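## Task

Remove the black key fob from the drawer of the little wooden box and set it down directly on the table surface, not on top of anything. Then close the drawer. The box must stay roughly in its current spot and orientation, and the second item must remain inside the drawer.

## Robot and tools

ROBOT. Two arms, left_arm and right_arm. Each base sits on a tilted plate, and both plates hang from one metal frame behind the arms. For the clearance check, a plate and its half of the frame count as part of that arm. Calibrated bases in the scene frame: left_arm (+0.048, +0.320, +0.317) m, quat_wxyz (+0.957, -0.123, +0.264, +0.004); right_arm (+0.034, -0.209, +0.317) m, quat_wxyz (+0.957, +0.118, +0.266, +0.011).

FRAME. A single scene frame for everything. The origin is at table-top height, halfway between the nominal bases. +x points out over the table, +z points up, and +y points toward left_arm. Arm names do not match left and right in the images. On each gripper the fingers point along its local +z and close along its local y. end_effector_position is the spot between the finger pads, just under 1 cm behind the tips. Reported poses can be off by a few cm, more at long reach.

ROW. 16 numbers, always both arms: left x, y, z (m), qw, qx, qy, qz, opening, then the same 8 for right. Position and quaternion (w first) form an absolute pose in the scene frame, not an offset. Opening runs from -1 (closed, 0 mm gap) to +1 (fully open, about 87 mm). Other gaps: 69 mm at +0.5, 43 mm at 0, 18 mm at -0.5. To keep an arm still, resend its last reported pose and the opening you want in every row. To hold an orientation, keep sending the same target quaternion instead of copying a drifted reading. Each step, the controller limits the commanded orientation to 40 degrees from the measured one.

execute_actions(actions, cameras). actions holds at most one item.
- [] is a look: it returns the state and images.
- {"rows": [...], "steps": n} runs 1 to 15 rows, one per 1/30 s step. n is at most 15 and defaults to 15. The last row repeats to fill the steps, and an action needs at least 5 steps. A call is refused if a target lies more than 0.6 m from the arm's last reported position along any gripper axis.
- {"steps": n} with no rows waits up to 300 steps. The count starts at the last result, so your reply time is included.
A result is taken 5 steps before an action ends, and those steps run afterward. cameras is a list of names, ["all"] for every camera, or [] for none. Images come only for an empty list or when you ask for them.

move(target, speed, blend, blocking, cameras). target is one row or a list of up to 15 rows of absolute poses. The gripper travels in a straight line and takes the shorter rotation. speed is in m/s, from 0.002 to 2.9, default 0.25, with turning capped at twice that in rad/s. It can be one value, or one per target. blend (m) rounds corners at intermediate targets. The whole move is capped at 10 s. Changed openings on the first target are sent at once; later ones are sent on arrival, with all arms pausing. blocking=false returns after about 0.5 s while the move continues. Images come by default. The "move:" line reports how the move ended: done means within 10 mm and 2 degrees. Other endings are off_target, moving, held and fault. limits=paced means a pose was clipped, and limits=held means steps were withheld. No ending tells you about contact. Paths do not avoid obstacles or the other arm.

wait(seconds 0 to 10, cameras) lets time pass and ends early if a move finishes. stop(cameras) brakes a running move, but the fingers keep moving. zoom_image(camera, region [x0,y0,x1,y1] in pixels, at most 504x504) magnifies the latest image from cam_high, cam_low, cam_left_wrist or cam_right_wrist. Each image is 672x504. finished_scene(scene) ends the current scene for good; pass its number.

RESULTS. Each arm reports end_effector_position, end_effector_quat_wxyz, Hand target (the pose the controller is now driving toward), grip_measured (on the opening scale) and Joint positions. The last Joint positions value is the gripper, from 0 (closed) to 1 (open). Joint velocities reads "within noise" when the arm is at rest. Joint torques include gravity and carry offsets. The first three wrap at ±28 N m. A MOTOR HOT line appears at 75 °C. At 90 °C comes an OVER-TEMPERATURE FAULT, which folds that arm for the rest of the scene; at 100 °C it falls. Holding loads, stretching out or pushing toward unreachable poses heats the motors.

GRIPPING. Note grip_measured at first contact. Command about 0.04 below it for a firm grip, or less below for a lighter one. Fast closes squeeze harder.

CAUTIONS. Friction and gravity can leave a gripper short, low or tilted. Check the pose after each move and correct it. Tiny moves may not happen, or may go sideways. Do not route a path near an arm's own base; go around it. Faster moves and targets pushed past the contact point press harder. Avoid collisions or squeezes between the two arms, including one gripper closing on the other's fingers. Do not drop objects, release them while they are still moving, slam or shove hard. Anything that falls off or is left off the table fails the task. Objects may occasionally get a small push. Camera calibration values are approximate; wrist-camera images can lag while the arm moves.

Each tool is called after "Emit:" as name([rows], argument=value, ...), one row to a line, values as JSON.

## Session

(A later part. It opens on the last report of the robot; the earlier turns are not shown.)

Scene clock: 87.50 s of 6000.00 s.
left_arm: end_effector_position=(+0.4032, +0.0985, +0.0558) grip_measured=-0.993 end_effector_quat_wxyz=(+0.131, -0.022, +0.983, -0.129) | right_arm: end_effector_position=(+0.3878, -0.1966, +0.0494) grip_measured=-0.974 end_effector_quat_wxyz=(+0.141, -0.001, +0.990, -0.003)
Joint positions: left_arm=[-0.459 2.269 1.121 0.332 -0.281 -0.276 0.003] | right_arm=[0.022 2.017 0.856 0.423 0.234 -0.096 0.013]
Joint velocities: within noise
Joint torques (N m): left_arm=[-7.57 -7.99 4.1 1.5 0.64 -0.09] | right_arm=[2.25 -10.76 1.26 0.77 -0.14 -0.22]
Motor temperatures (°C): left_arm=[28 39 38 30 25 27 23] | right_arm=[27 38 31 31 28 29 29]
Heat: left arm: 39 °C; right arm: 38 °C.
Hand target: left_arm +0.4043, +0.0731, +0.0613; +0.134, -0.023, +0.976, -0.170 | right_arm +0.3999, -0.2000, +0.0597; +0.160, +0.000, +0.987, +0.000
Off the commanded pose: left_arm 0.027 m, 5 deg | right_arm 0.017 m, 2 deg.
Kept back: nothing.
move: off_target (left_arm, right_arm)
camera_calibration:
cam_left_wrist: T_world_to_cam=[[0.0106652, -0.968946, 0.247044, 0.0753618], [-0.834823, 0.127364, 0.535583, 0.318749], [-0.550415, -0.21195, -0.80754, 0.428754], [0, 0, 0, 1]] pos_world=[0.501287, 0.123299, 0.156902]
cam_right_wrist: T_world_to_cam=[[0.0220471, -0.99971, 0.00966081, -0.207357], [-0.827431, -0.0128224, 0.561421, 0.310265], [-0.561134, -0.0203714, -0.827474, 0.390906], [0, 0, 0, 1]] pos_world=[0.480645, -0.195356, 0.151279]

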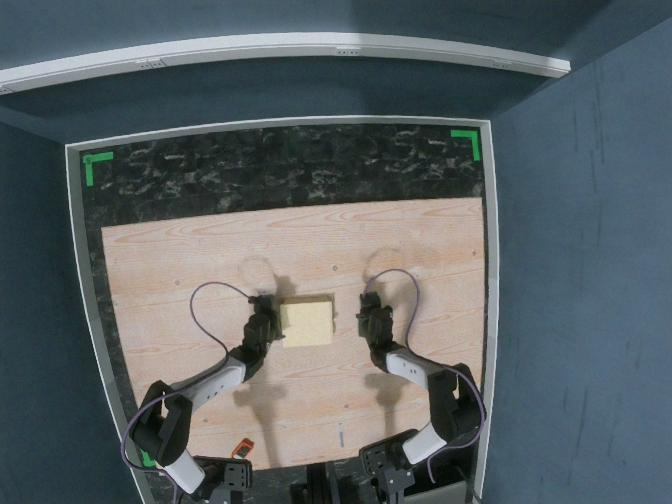

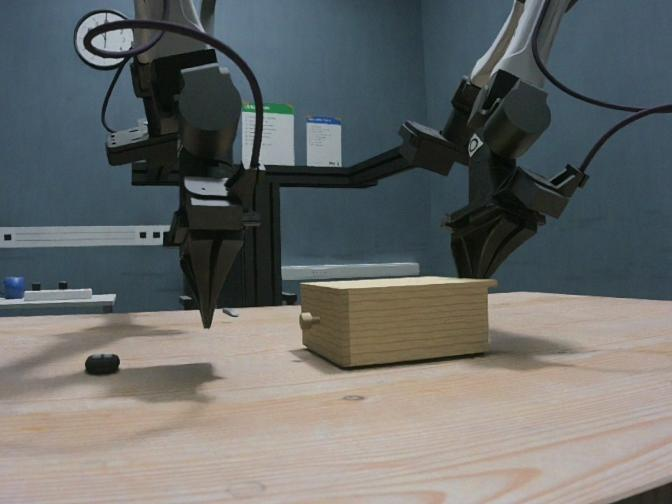

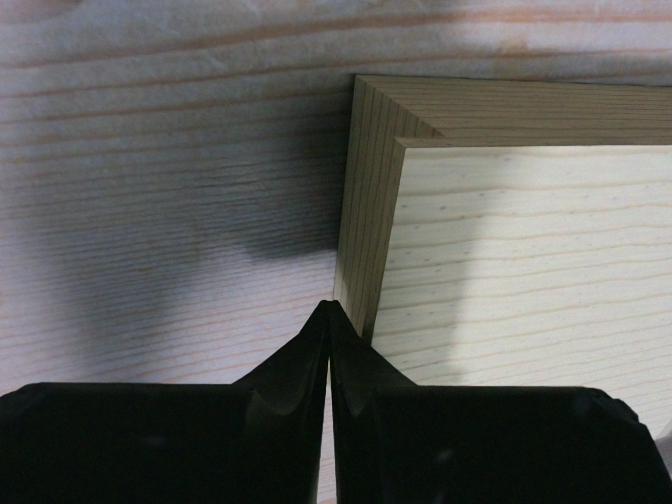

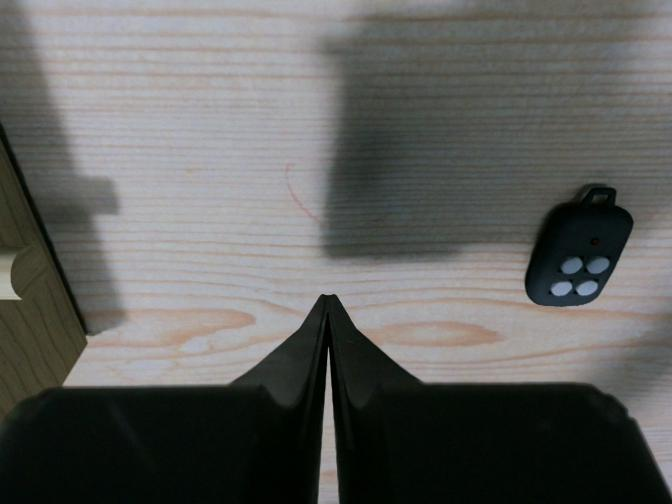

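Emit:
move(target=[0.4000, 0.170, 0.090, 0.1351, -0.0236, 0.9758, -0.1703, -1, 0.3950, -0.2050, 0.060, 0.1600, 0, 0.9871, 0, -1], speed=0.2, cameras=["cam_low", "cam_high", "cam_right_wrist"])

Emit:
zoom_image(camera="cam_low", region=[270, 250, 520, 390])

Emit:
zoom_image(camera="cam_high", region=[250, 260, 450, 380])

Scene clock: 88.87 s of 6000.00 s.
left_arm: end_effector_position=(+0.3943, +0.1688, +0.0844) grip_measured=-0.993 end_effector_quat_wxyz=(+0.126, -0.025, +0.978, -0.164) | right_arm: end_effector_position=(+0.3756, -0.1984, +0.0474) grip_measured=-0.974 end_effector_quat_wxyz=(+0.129, -0.007, +0.992, +0.001)
Joint positions: left_arm=[-0.295 2.032 0.889 0.355 -0.098 -0.171 0.003] | right_arm=[0.012 2.017 0.832 0.424 0.221 -0.107 0.013]
Joint velocities: within noise
Joint torques (N m): left_arm=[-3.34 -10.35 1.77 1.24 0.28 0.28] | right_arm=[1.8 -11.23 1.11 0.87 -0.11 -0.25]
Motor temperatures (°C): left_arm=[28 40 38 30 25 27 23] | right_arm=[27 38 31 31 28 29 29]
Heat: left arm: 40 °C; right arm: 38 °C.
Hand target: left_arm +0.3999, +0.1700, +0.0899; +0.135, -0.024, +0.976, -0.170 | right_arm +0.3949, -0.2051, +0.0597; +0.160, +0.000, +0.987, +0.000
Off the commanded pose: left_arm 0.008 m, 1 deg | right_arm 0.024 m, 4 deg.
Kept back: nothing.
move: off_target (right_arm)
camera_calibration:
cam_right_wrist: T_world_to_cam=[[0.0337734, -0.999422, 0.0039247, -0.212951], [-0.813517, -0.0252096, 0.580995, 0.292712], [-0.58056, -0.022815, -0.813898, 0.388504], [0, 0, 0, 1]] pos_world=[0.470868, -0.196585, 0.146974]
Images, in order (width x height): cam_high 672x504, cam_low 672x504, cam_right_wrist 672x504.

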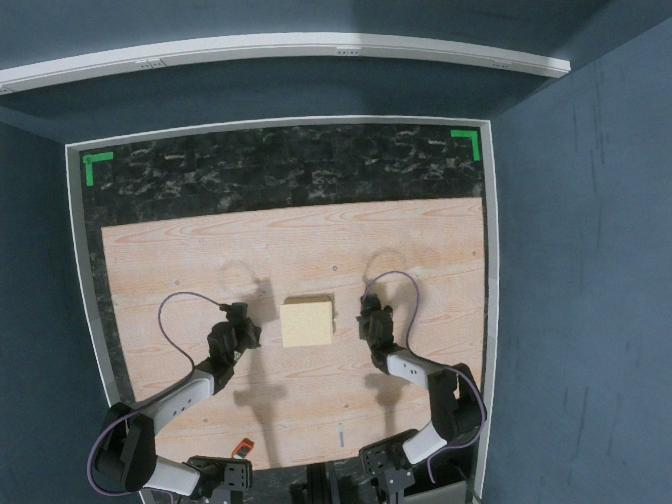

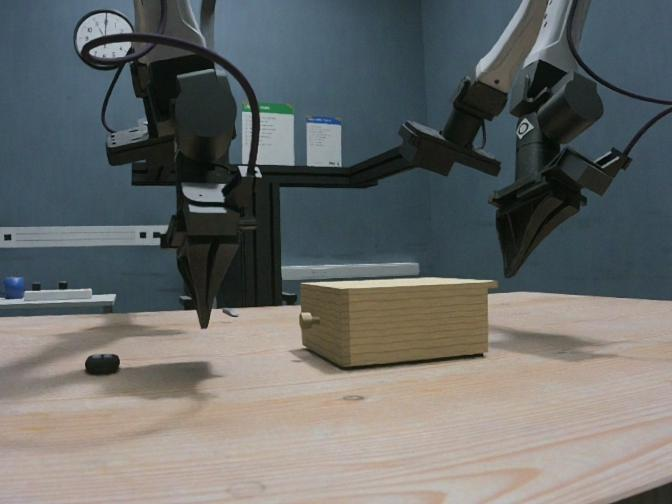

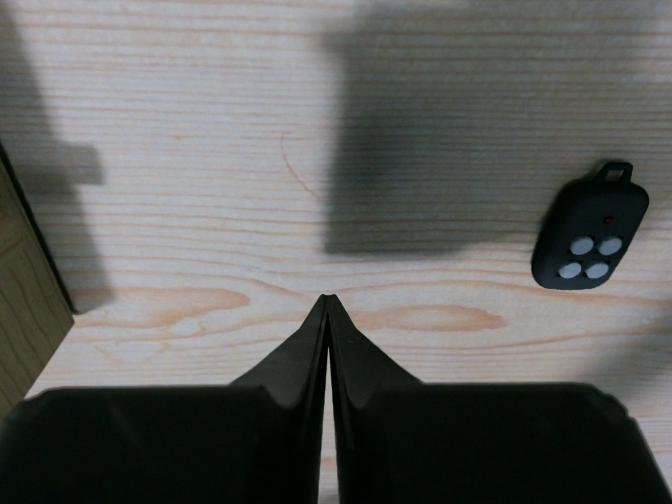

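Scaled by 2.016 from the camera's 672x504 image, which has a finer 960x720 frame.

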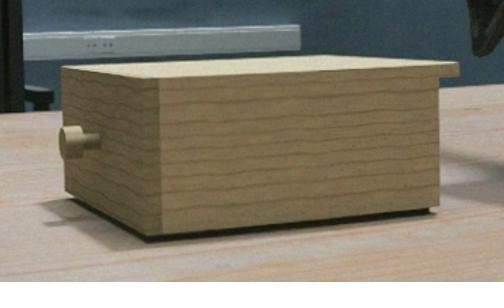

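Scaled by 2.520 from the camera's 672x504 image, which has a finer 960x720 frame.

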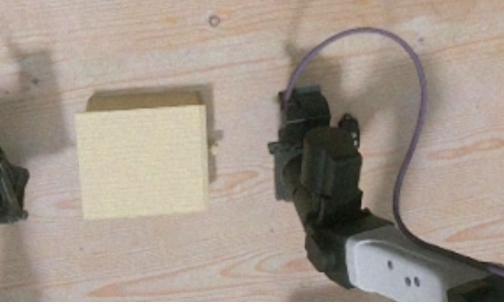

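Emit:
finished_scene(scene=1)

The scene is finished: the task was done.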